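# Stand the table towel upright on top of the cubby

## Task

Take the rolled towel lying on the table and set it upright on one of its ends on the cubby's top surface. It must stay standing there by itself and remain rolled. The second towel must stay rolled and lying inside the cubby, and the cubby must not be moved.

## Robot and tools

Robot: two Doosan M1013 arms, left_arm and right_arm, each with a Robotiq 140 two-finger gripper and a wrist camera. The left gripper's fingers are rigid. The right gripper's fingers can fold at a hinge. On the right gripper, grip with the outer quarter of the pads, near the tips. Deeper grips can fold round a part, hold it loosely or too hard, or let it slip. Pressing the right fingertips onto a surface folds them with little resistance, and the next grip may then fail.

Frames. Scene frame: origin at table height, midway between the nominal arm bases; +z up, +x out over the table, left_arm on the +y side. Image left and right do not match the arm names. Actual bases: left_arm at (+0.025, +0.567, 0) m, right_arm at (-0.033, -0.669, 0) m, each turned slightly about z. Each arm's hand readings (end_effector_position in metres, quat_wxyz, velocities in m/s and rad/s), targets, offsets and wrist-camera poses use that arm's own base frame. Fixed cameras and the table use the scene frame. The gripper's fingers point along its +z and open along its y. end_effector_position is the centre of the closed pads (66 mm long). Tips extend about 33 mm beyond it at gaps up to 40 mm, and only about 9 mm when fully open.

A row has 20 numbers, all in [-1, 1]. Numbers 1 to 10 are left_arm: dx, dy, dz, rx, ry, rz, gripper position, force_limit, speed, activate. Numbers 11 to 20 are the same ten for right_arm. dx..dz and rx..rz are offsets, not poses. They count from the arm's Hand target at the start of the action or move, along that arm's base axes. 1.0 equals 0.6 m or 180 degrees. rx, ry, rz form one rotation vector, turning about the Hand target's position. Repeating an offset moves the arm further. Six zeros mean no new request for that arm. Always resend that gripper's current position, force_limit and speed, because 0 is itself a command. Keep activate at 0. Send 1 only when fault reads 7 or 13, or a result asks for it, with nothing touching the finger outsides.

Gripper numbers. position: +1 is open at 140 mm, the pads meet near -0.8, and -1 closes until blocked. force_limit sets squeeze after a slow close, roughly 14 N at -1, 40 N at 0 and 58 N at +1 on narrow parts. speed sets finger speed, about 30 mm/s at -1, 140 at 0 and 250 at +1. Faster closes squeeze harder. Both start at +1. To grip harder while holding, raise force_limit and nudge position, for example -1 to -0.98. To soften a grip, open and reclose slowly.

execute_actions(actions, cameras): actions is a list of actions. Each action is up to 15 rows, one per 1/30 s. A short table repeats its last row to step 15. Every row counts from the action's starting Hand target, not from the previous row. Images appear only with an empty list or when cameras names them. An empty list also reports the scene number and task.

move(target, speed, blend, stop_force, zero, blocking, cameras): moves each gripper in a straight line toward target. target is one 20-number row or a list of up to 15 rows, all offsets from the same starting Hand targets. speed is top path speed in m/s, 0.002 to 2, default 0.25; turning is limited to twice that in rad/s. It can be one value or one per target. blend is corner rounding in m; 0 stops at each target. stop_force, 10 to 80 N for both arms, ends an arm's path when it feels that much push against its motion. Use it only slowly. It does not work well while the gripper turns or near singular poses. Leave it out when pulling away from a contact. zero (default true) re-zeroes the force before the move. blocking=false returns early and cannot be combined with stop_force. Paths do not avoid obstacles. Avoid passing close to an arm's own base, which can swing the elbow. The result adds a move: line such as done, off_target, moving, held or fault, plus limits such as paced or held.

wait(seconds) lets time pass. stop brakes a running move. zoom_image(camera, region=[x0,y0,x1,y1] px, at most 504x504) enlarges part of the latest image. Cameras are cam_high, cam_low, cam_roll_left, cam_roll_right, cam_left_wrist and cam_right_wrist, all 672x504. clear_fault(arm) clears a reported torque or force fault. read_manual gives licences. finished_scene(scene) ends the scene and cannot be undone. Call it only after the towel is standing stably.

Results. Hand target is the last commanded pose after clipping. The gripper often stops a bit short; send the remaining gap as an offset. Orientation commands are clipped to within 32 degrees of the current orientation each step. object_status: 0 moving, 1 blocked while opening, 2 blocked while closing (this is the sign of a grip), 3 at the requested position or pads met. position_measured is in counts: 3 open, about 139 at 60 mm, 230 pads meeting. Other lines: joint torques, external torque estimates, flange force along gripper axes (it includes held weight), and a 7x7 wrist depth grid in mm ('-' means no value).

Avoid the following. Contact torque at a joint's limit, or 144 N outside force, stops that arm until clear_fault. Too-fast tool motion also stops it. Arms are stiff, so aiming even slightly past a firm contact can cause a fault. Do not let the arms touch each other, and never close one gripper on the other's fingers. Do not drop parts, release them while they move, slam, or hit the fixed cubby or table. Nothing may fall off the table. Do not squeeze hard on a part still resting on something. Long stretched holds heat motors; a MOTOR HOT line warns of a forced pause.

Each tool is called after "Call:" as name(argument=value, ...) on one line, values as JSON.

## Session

Call:
execute_actions(actions=[])

Scene clock: 0.00 s.
left_arm: end_effector_position=(+0.7435, -0.3215, +0.2286) position_measured=3 object_status=3 fault=0 end_effector_quat_wxyz=(-0.517, -0.336, +0.782, -0.088) | right_arm: end_effector_position=(+0.8428, +0.5535, +0.3380) position_measured=3 object_status=3 fault=0 end_effector_quat_wxyz=(-0.036, +0.759, -0.624, +0.180)
Joint positions: left_arm=[-0.194 0.871 1.017 -0.78 2.061 3.63] | right_arm=[0.656 0.696 0.839 -0.338 1.456 3.617]
Joint velocities: within noise
Joint torques (N m): no reading
External joint torques (N m): no reading
Flange force (N): no reading
Wrist depth (mm): cam_left_wrist=[636 661 490 948 944 1913 1351 / 524 549 427 711 835 897 1404 / 437 463 - 550 614 684 772 / 388 138 426 462 499 504 616 / 99 329 372 397 422 426 102 / 284 308 328 343 368 392 106 / - 277 291 305 325 343 357] | cam_right_wrist=[1281 1398 1318 1260 444 416 396 / 1460 1441 1349 1281 447 423 402 / 1441 1478 1373 1318 451 427 405 / 1580 144 1398 1325 461 438 355 / - 1488 1424 1341 468 445 114 / 1624 1558 1432 504 475 446 313 / 1696 1548 1497 507 477 453 432]
Hand target: left_arm +0.7435, -0.3215, +0.2286; -0.517, -0.336, +0.782, -0.088 | right_arm +0.8428, +0.5535, +0.3380; -0.036, +0.759, -0.624, +0.180
Tool commands: left_gripper/position=+1.0 left_gripper/force_limit=+1.0 left_gripper/speed=+1.0 left_gripper/activate=+0.0 right_gripper/position=+1.0 right_gripper/force_limit=+1.0 right_gripper/speed=+1.0 right_gripper/activate=+0.0
camera_calibration:
cam_left_wrist: T_world_to_cam=[[-0.61732, 0.75622, 0.21689, 0.66178], [0.47298, 0.57706, -0.6658, -0.0124], [-0.62865, -0.30843, -0.71391, 0.67232]] pos_world=[0.83705, -0.28594, 0.32818]
cam_right_wrist: T_world_to_cam=[[-0.93552, -0.23855, -0.26056, 1.01257], [-0.26544, 0.96137, 0.0729, -0.32657], [0.23311, 0.13736, -0.9627, 0.19573]] pos_world=[0.81497, 0.52862, 0.47607]

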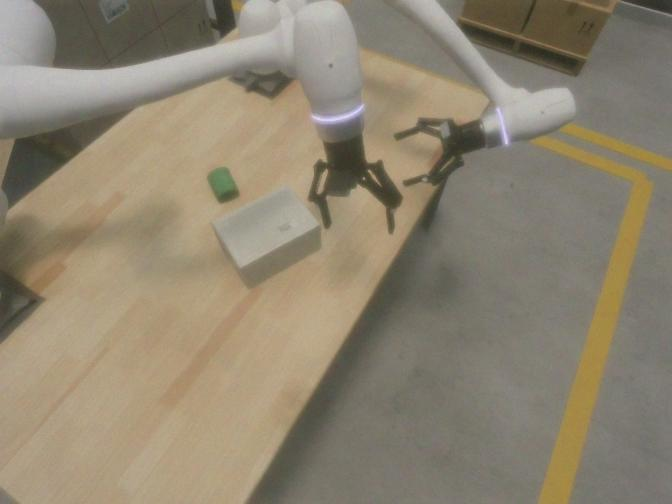

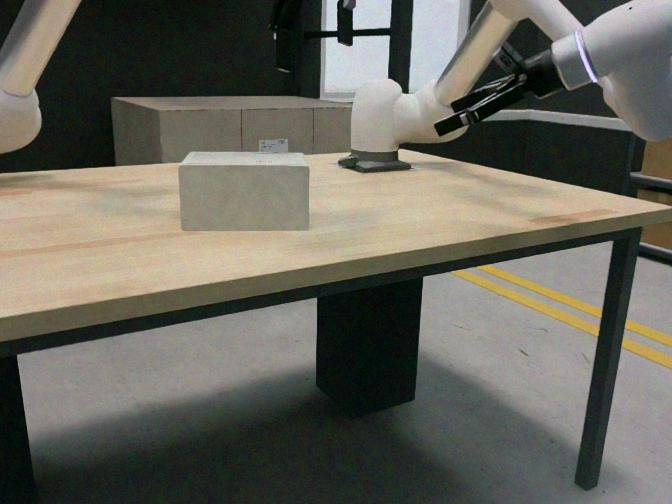

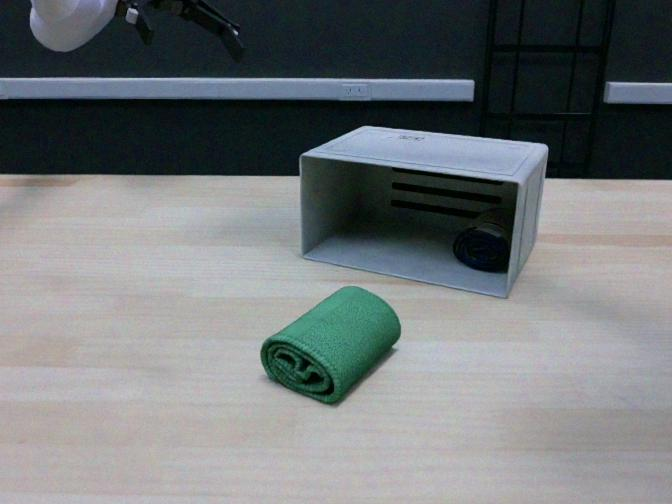

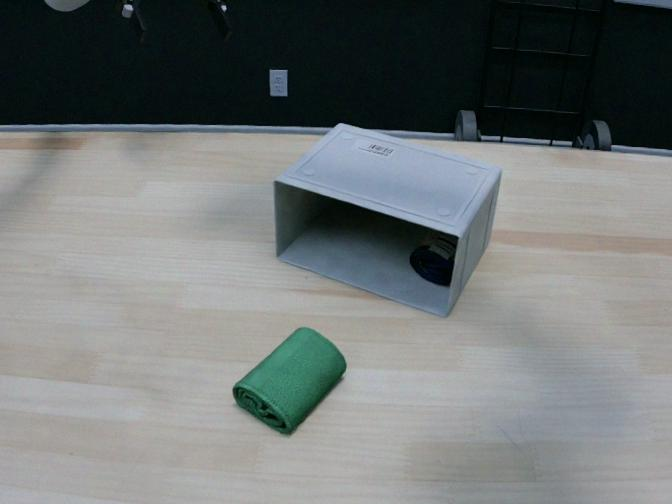

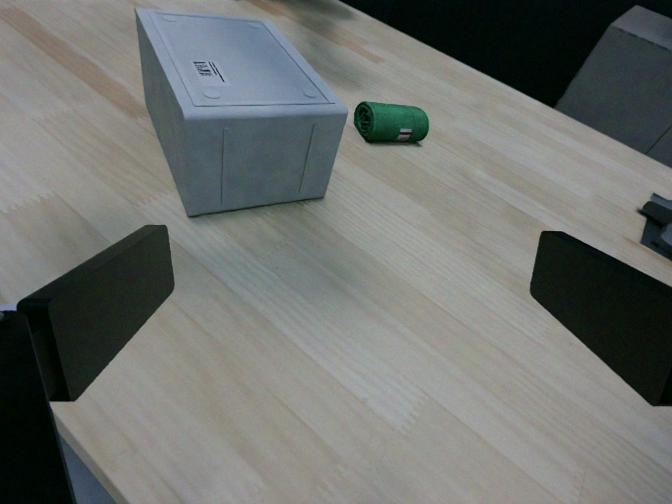

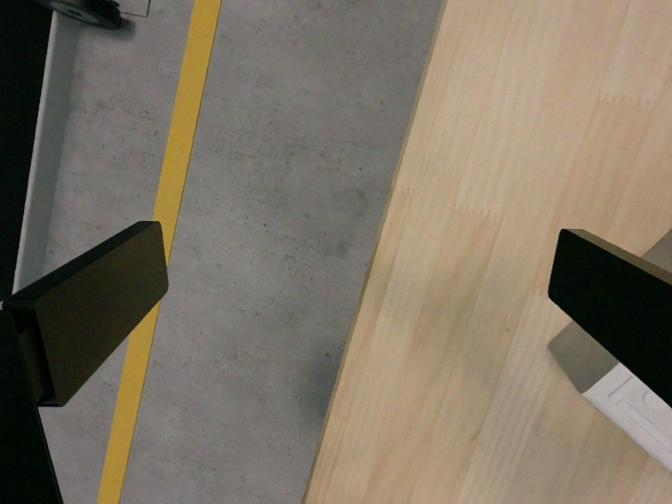

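Call:
move(target=[[-0.406,-0.131,0.083,0.27,-0.012,0.234,1,-1,-1,0,-0.5,-0.83,0,0,0,0,1,1,1,0],[-0.806,-0.431,-0.117,0.5122,-0.023,0.4447,1,-1,-1,0,-0.5,-0.83,0,0,0,0,1,1,1,0]], speed=0.4, blend=[0.06,0], cameras=["cam_roll_left","cam_roll_right","cam_left_wrist","cam_low"])

Scene clock: 33.80 s.
left_arm: end_effector_position=(+0.2599, -0.5801, +0.1584) position_measured=3 object_status=3 fault=0 end_effector_quat_wxyz=(-0.045, +0.950, -0.259, -0.168) | right_arm: end_effector_position=(+0.5428, +0.0555, +0.3380) position_measured=3 object_status=3 fault=0 end_effector_quat_wxyz=(-0.036, +0.759, -0.624, +0.180)
Joint positions: left_arm=[-1.106 0.386 1.661 -0.191 1.394 1.059] | right_arm=[0.175 -0.157 1.938 -0.256 1.079 3.212]
Joint torques (N m): left_arm=[-0.95 -76.45 -31.78 3.43 0.77 0.11] | right_arm=[2.29 -26.78 -41.99 3.1 -0.29 -0.19]
External joint torques (N m): left_arm=[0.95 0.99 -4.63 -0.08 -0.02 -0.11] | right_arm=[-2.31 1.04 -0.33 0.41 -0.44 0.18]
Flange force (N): left_arm=[8.5 4.7 -6.9] | right_arm=[4.7 -1.8 2.4]
Wrist depth (mm): cam_left_wrist=[235 233 234 235 235 235 235 / 261 260 260 229 262 260 262 / 293 295 296 248 296 295 297 / 329 138 339 340 341 320 321 / 99 370 397 400 398 402 101 / 504 484 488 483 485 484 106 / 514 553 614 623 1156 1144 -] | cam_right_wrist=[1507 1432 495 470 441 418 394 / 1517 1460 507 479 448 425 404 / 1601 1517 515 483 451 430 402 / 1636 143 527 495 462 440 401 / - 558 528 498 466 444 115 / 1601 582 538 507 471 444 425 / 1636 587 553 510 481 450 432]
Hand target: left_arm +0.2599, -0.5801, +0.1584; -0.045, +0.950, -0.259, -0.168 | right_arm +0.5428, +0.0555, +0.3380; -0.036, +0.759, -0.624, +0.180
Off the commanded pose: left_arm 0.000 m, 0 deg | right_arm 0.000 m, 0 deg.
move: done
cam_left_wrist: T_world_to_cam=[[-0.50099, -0.86545, -0.00083, -0.36244], [-0.66709, 0.38555, 0.63746, 0.29757], [-0.55137, 0.31991, -0.77049, 0.5918]] pos_world=[0.34322, -0.61773, 0.26598]
Images, in order (width x height): cam_low 672x504, cam_roll_left 672x504, cam_roll_right 672x504, cam_left_wrist 672x504.

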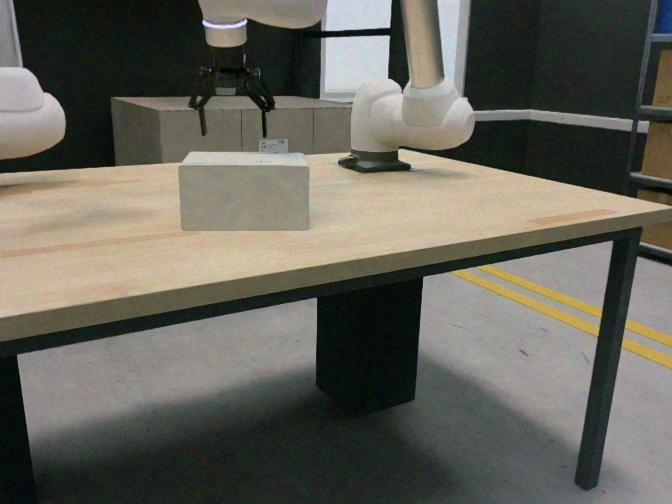

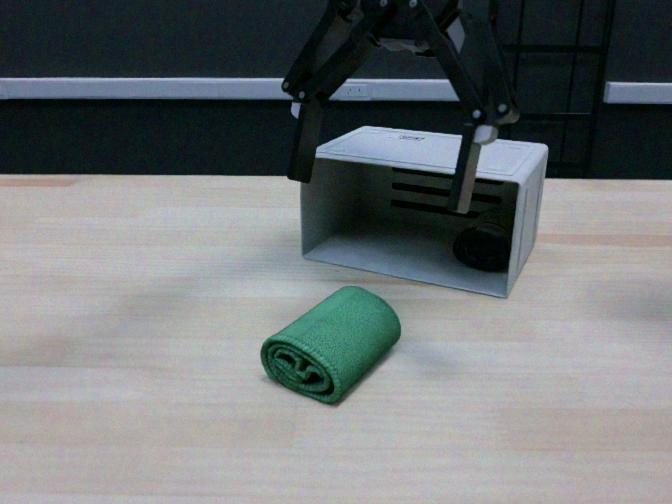

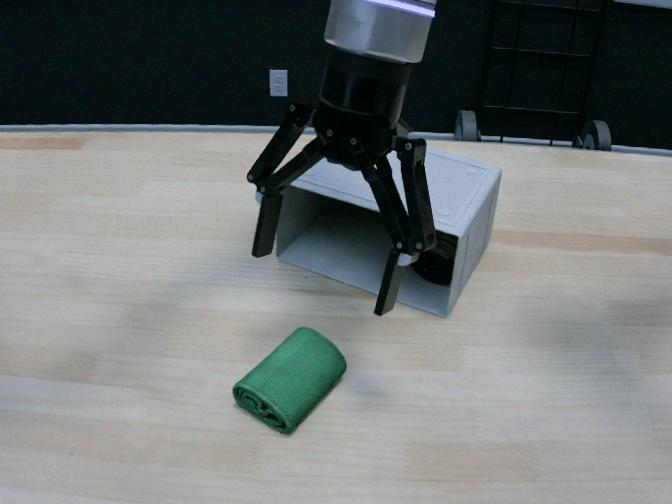

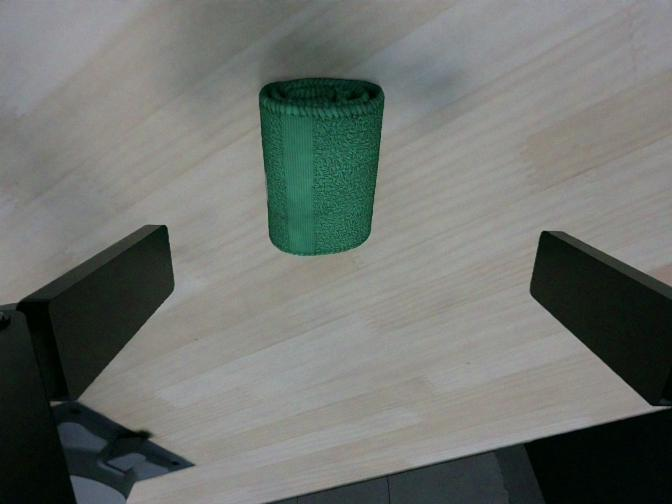

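Call:
move(target=[[-0.0217,0.049,-0.188,0,0,0,0.5,-1,-0.5,0,0,0,0,0,0,0,1,1,1,0],[-0.0217,0.049,-0.188,0,0,0,-1,-1,-1,0,0,0,0,0,0,0,1,1,1,0],[-0.0217,0.049,-0.05,0,0,0,-1,-1,-1,0,0,0,0,0,0,0,1,1,1,0],[0.06,0.03,0.2,-0.0846,-0.1436,0,-1,-1,-1,0,0,0,0,0,0,0,1,1,1,0],[0.4033,-0.1033,0.153,-0.2538,-0.4308,0,-1,-1,-1,0,0,0,0,0,0,0,1,1,1,0]], speed=[0.2,0.2,0.15,0.3,0.35], blend=[0,0,0.03,0.05,0], cameras=["cam_roll_left","cam_left_wrist","cam_roll_right","cam_low","cam_high"])

Scene clock: 60.63 s.
left_arm: end_effector_position=(+0.5019, -0.6421, +0.2502) position_measured=169 object_status=2 fault=0 end_effector_quat_wxyz=(+0.151, +0.790, -0.216, +0.553) | right_arm: end_effector_position=(+0.5428, +0.0555, +0.3380) position_measured=3 object_status=3 fault=0 end_effector_quat_wxyz=(-0.036, +0.759, -0.624, +0.180)
Joint positions: left_arm=[-1.186 0.224 2.127 2.03 0.69 -0.826] | right_arm=[0.175 -0.157 1.938 -0.256 1.079 3.212]
Joint torques (N m): left_arm=[-0.42 -58.91 -30.49 -0.13 2.1 0.12] | right_arm=[2.48 -26.35 -41.67 3.04 -0.33 -0.21]
External joint torques (N m): left_arm=[0.39 0.89 -4.26 -0.09 -0.17 -0.12] | right_arm=[-2.46 0.27 -0.71 0.47 -0.4 0.2]
Flange force (N): left_arm=[4.5 4.3 6.8] | right_arm=[5.3 -1.3 1.4]
Wrist depth (mm): cam_left_wrist=[1343 1481 - 1897 2883 - - / 1441 1287 - 131 142 2457 2229 / 1555 1614 - 110 643 700 711 / 1702 1817 517 120 132 543 538 / 1481 80 93 - 131 94 464 / - 70 57 226 - 64 - / - 66 - 201 - - -] | cam_right_wrist=[1497 1406 496 469 441 419 394 / 1537 1441 509 475 449 425 402 / 1636 1450 515 483 454 429 406 / 1624 144 519 491 460 438 400 / - 553 528 497 465 444 114 / 1636 579 539 507 474 445 427 / 1624 590 549 512 480 452 433]
Hand target: left_arm +0.5019, -0.6421, +0.2502; +0.151, +0.790, -0.216, +0.553 | right_arm +0.5428, +0.0555, +0.3380; -0.036, +0.759, -0.624, +0.180
Off the commanded pose: left_arm 0.000 m, 0 deg | right_arm 0.000 m, 0 deg.
move: done
cam_left_wrist: T_world_to_cam=[[-0.50679, -0.86204, 0.00759, -0.29183], [-0.55249, 0.31803, -0.77046, 0.67576], [0.66175, -0.39465, -0.63744, -0.28523]] pos_world=[0.4142, -0.57904, 0.34104]
Images, in order (width x height): cam_high 672x504, cam_low 672x504, cam_roll_left 672x504, cam_roll_right 672x504, cam_left_wrist 672x504.

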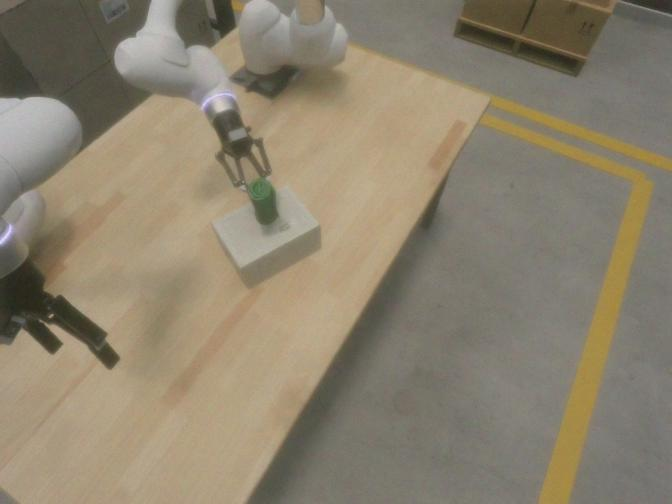

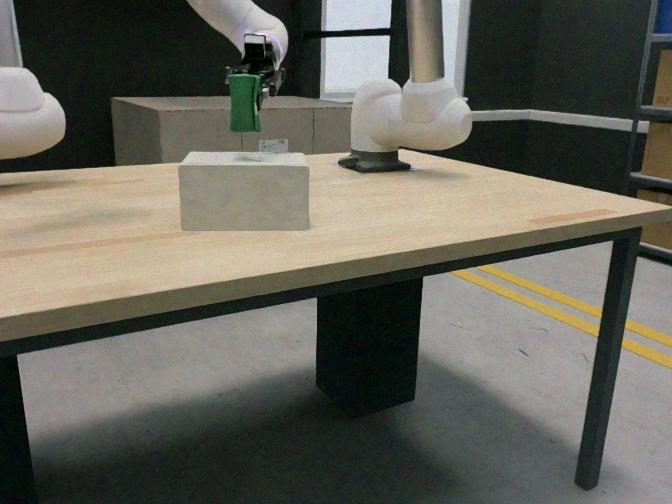

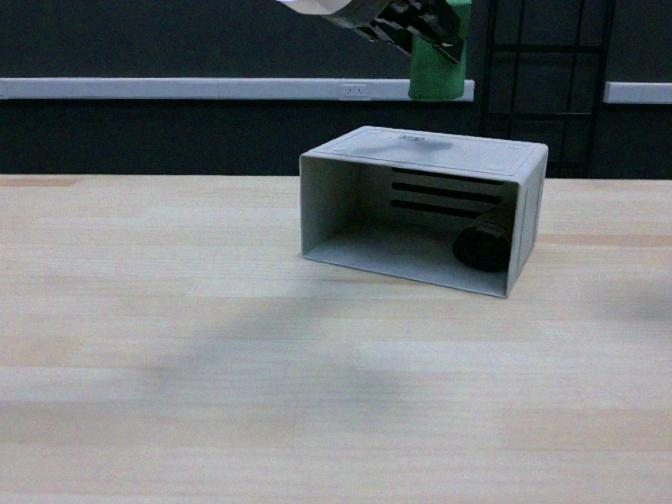

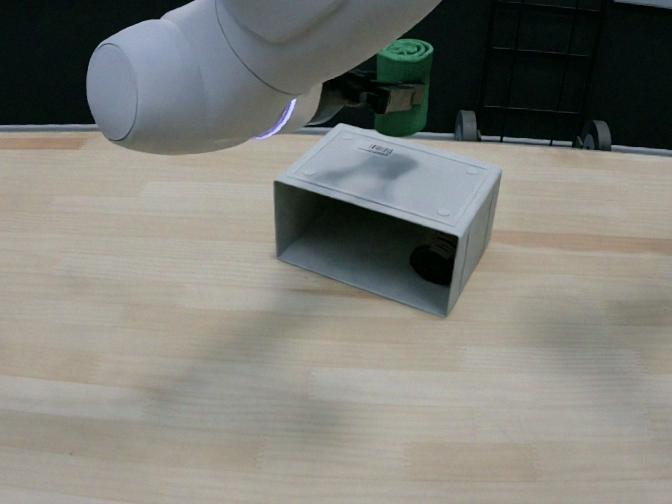

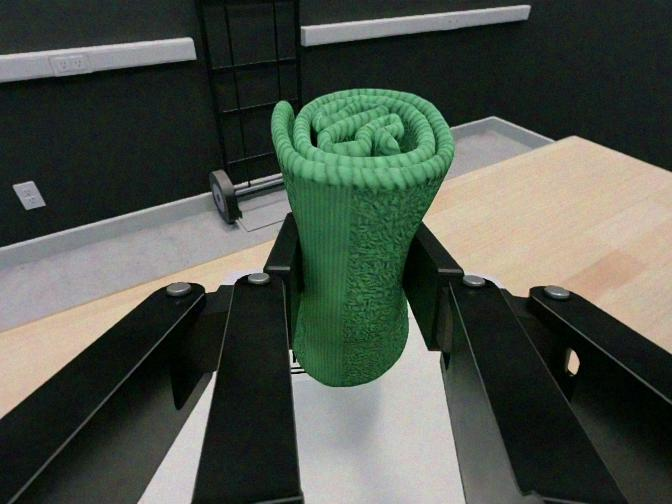

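Call:
move(target=[0,0,-0.1235,0,0,0,-1,-1,-1,0,0,0,0,0,0,0,1,1,1,0], speed=0.03, stop_force=10, cameras=["cam_roll_left","cam_left_wrist","cam_roll_right","cam_low"])

Call:
zoom_image(camera="cam_roll_left", region=[340, 20, 560, 190])

Call:
zoom_image(camera="cam_low", region=[160, 70, 330, 200])

Scene clock: 68.33 s.
left_arm: end_effector_position=(+0.5019, -0.6421, +0.1761) position_measured=169 object_status=2 fault=0 end_effector_quat_wxyz=(+0.151, +0.790, -0.216, +0.553) | right_arm: end_effector_position=(+0.5428, +0.0555, +0.3380) position_measured=3 object_status=3 fault=0 end_effector_quat_wxyz=(-0.036, +0.759, -0.624, +0.180)
Joint positions: left_arm=[-1.186 0.332 2.171 2.177 0.767 -1.023] | right_arm=[0.175 -0.157 1.938 -0.256 1.079 3.212]
Joint torques (N m): left_arm=[0.04 -56.81 -20.11 -1.66 -0.4 0.2] | right_arm=[2.52 -26.36 -41.57 3.13 -0.25 -0.24]
External joint torques (N m): left_arm=[-0.19 -6.53 -9.8 1.14 2.62 -0.2] | right_arm=[-2.61 0.71 -0.65 0.36 -0.47 0.23]
Flange force (N): left_arm=[11.3 5.0 3.6] | right_arm=[5.4 -1.8 2.0]
Wrist depth (mm): cam_left_wrist=[1318 1441 1702 1984 - 2703 - / 1386 1544 1512 132 138 2605 704 / - 1758 1930 109 117 549 562 / 1544 216 218 123 132 222 434 / 356 80 93 134 131 88 367 / - 70 57 152 153 64 - / - 66 - 132 133 - -] | cam_right_wrist=[1537 1398 500 465 442 419 398 / 1517 1450 507 474 452 422 401 / 1613 1497 510 482 455 428 406 / 1624 144 523 493 460 434 400 / - 557 536 496 467 444 115 / 1636 581 541 502 472 445 426 / 1659 588 550 512 483 455 431]
Hand target: left_arm +0.5019, -0.6421, +0.1761; +0.151, +0.790, -0.216, +0.553 | right_arm +0.5428, +0.0555, +0.3380; -0.036, +0.759, -0.624, +0.180
Off the commanded pose: left_arm 0.000 m, 0 deg | right_arm 0.000 m, 0 deg.
move: done
cam_left_wrist: T_world_to_cam=[[-0.50679, -0.86204, 0.00759, -0.29127], [-0.55249, 0.31803, -0.77046, 0.61867], [0.66175, -0.39465, -0.63744, -0.33246]] pos_world=[0.4142, -0.57904, 0.26694]
Images, in order (width x height): cam_low 672x504, cam_roll_left 672x504, cam_roll_right 672x504, cam_left_wrist 672x504.

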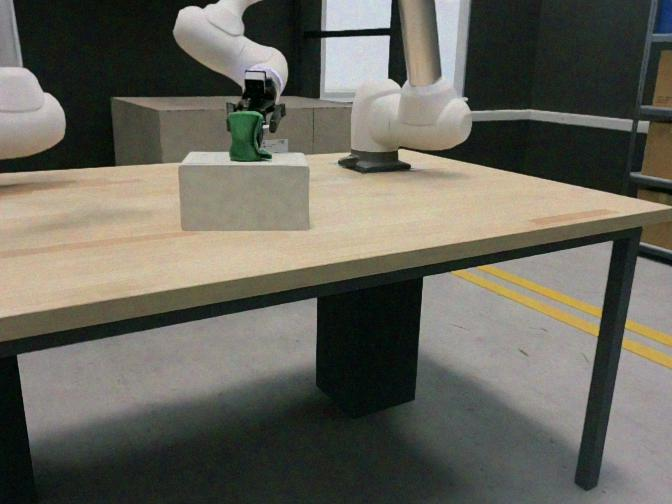

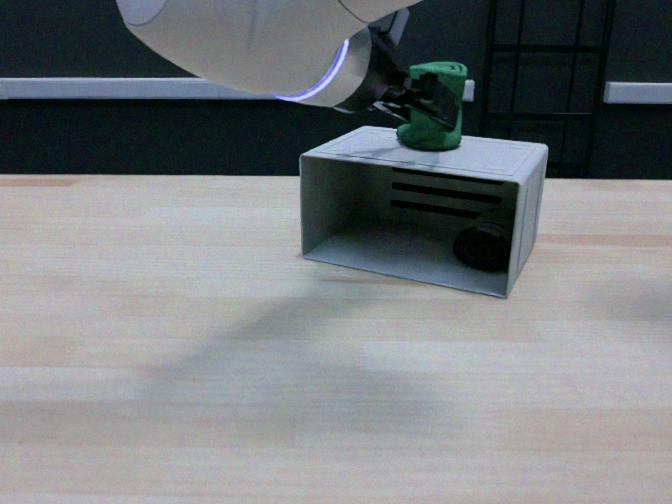

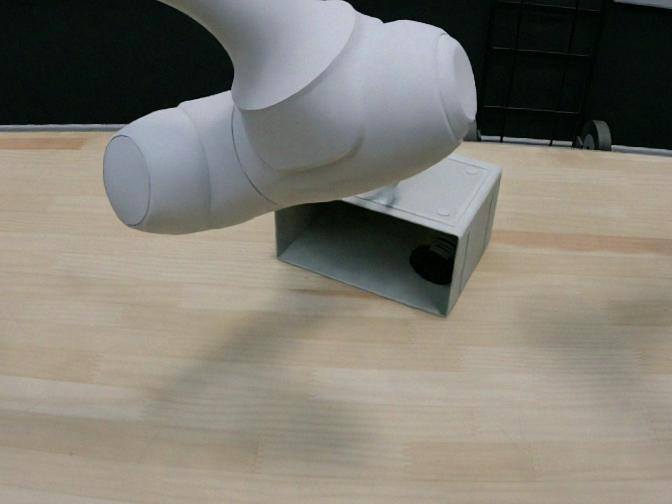

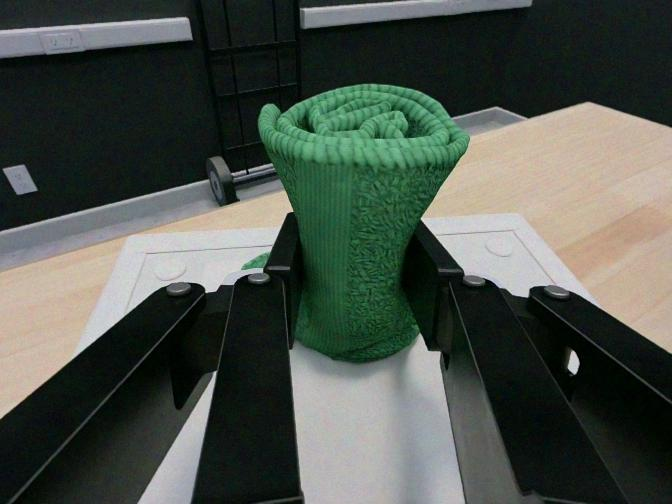

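Scaled by 2.291.

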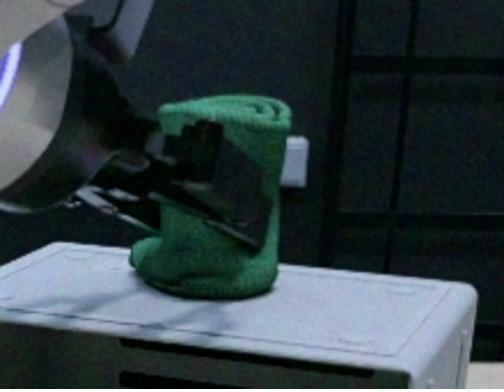

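Scaled by 2.965.

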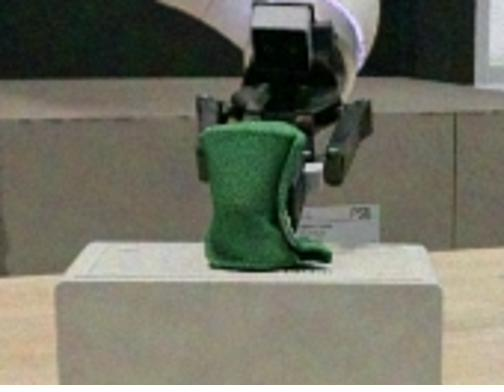

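Call:
move(target=[[0,0,0.016,0,0,0,-1,-1,-1,0,0,0,0,0,0,0,1,1,1,0],[0,0,0.016,0,0,0,0.5,-1,-1,0,0,0,0,0,0,0,1,1,1,0],[-0.22,0.13,0.09,0,0,0,0.5,-1,-1,0,0,0,0,0,0,0,1,1,1,0]], speed=[0.02,0.05,0.15], cameras=["cam_roll_left","cam_left_wrist","cam_low","cam_high"])

Scene clock: 75.83 s.
left_arm: end_effector_position=(+0.3699, -0.5641, +0.2301) position_measured=66 object_status=3 fault=0 end_effector_quat_wxyz=(+0.151, +0.790, -0.216, +0.553) | right_arm: end_effector_position=(+0.5428, +0.0555, +0.3380) position_measured=3 object_status=3 fault=0 end_effector_quat_wxyz=(-0.036, +0.759, -0.624, +0.180)
Joint positions: left_arm=[-1.409 0.088 2.35 1.889 0.863 -0.859] | right_arm=[0.175 -0.157 1.938 -0.256 1.079 3.212]
Joint torques (N m): left_arm=[-0.46 -41.99 -27.74 0.59 2.03 0.23] | right_arm=[2.6 -26.81 -41.44 3.1 -0.29 -0.28]
External joint torques (N m): left_arm=[0.56 0.69 -4.21 -0.18 -0.06 -0.23] | right_arm=[-2.52 0.76 -0.89 0.41 -0.44 0.26]
Flange force (N): left_arm=[3.9 5.0 5.6] | right_arm=[5.2 -2.3 1.7]
Wrist depth (mm): cam_left_wrist=[1318 1413 1663 1638 1864 - - / 1544 1663 1650 263 2772 920 - / 1590 2002 634 - 663 665 678 / 495 521 290 304 305 143 522 / - 94 258 - 376 115 89 / - 346 - 328 348 346 62 / - - 302 306 307 315 -] | cam_right_wrist=[1507 1415 496 472 443 419 398 / 1548 1432 506 476 449 421 401 / 1613 1488 512 484 454 429 407 / 1613 144 524 489 461 438 402 / - 552 529 492 467 444 115 / 1647 579 541 508 472 443 430 / 1659 590 548 515 481 452 433]
Hand target: left_arm +0.3699, -0.5641, +0.2301; +0.151, +0.790, -0.216, +0.553 | right_arm +0.5428, +0.0555, +0.3380; -0.036, +0.759, -0.624, +0.180
Off the commanded pose: left_arm 0.000 m, 0 deg | right_arm 0.000 m, 0 deg.
move: done
cam_left_wrist: T_world_to_cam=[[-0.50679, -0.86204, 0.00759, -0.29134], [-0.55249, 0.31803, -0.77046, 0.56254], [0.66175, -0.39465, -0.63744, -0.17991]] pos_world=[0.2822, -0.50104, 0.32094]
Images, in order (width x height): cam_high 672x504, cam_low 672x504, cam_roll_left 672x504, cam_left_wrist 672x504.

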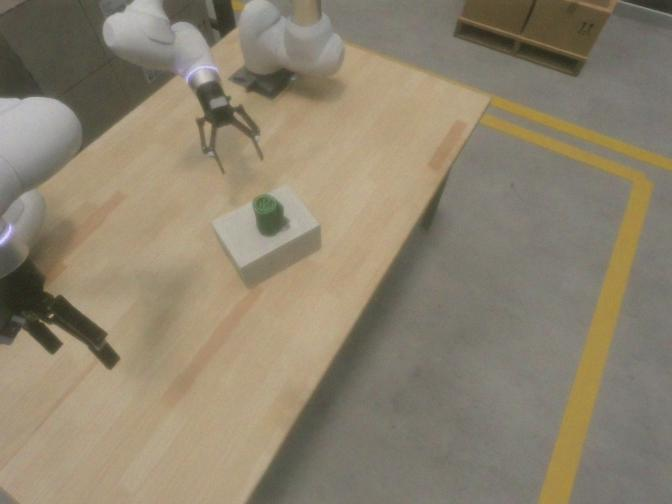

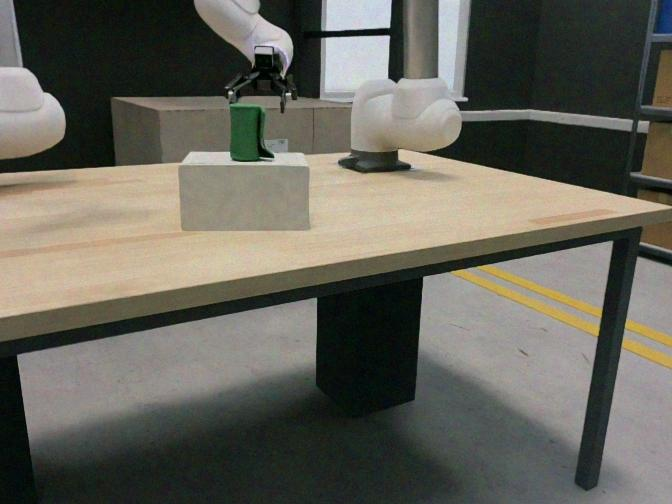

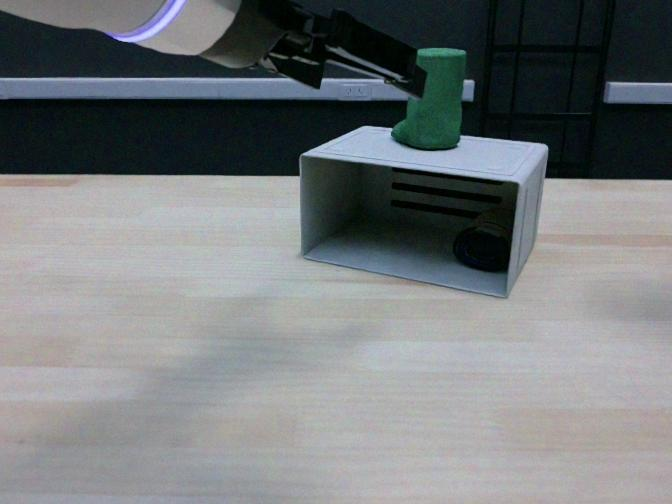

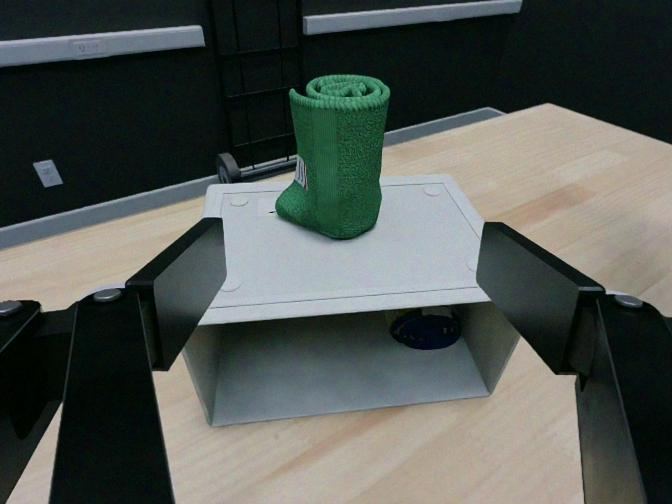

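Standing and rolled.

Call:
finished_scene(scene=2)

The scene is finished: the task was done.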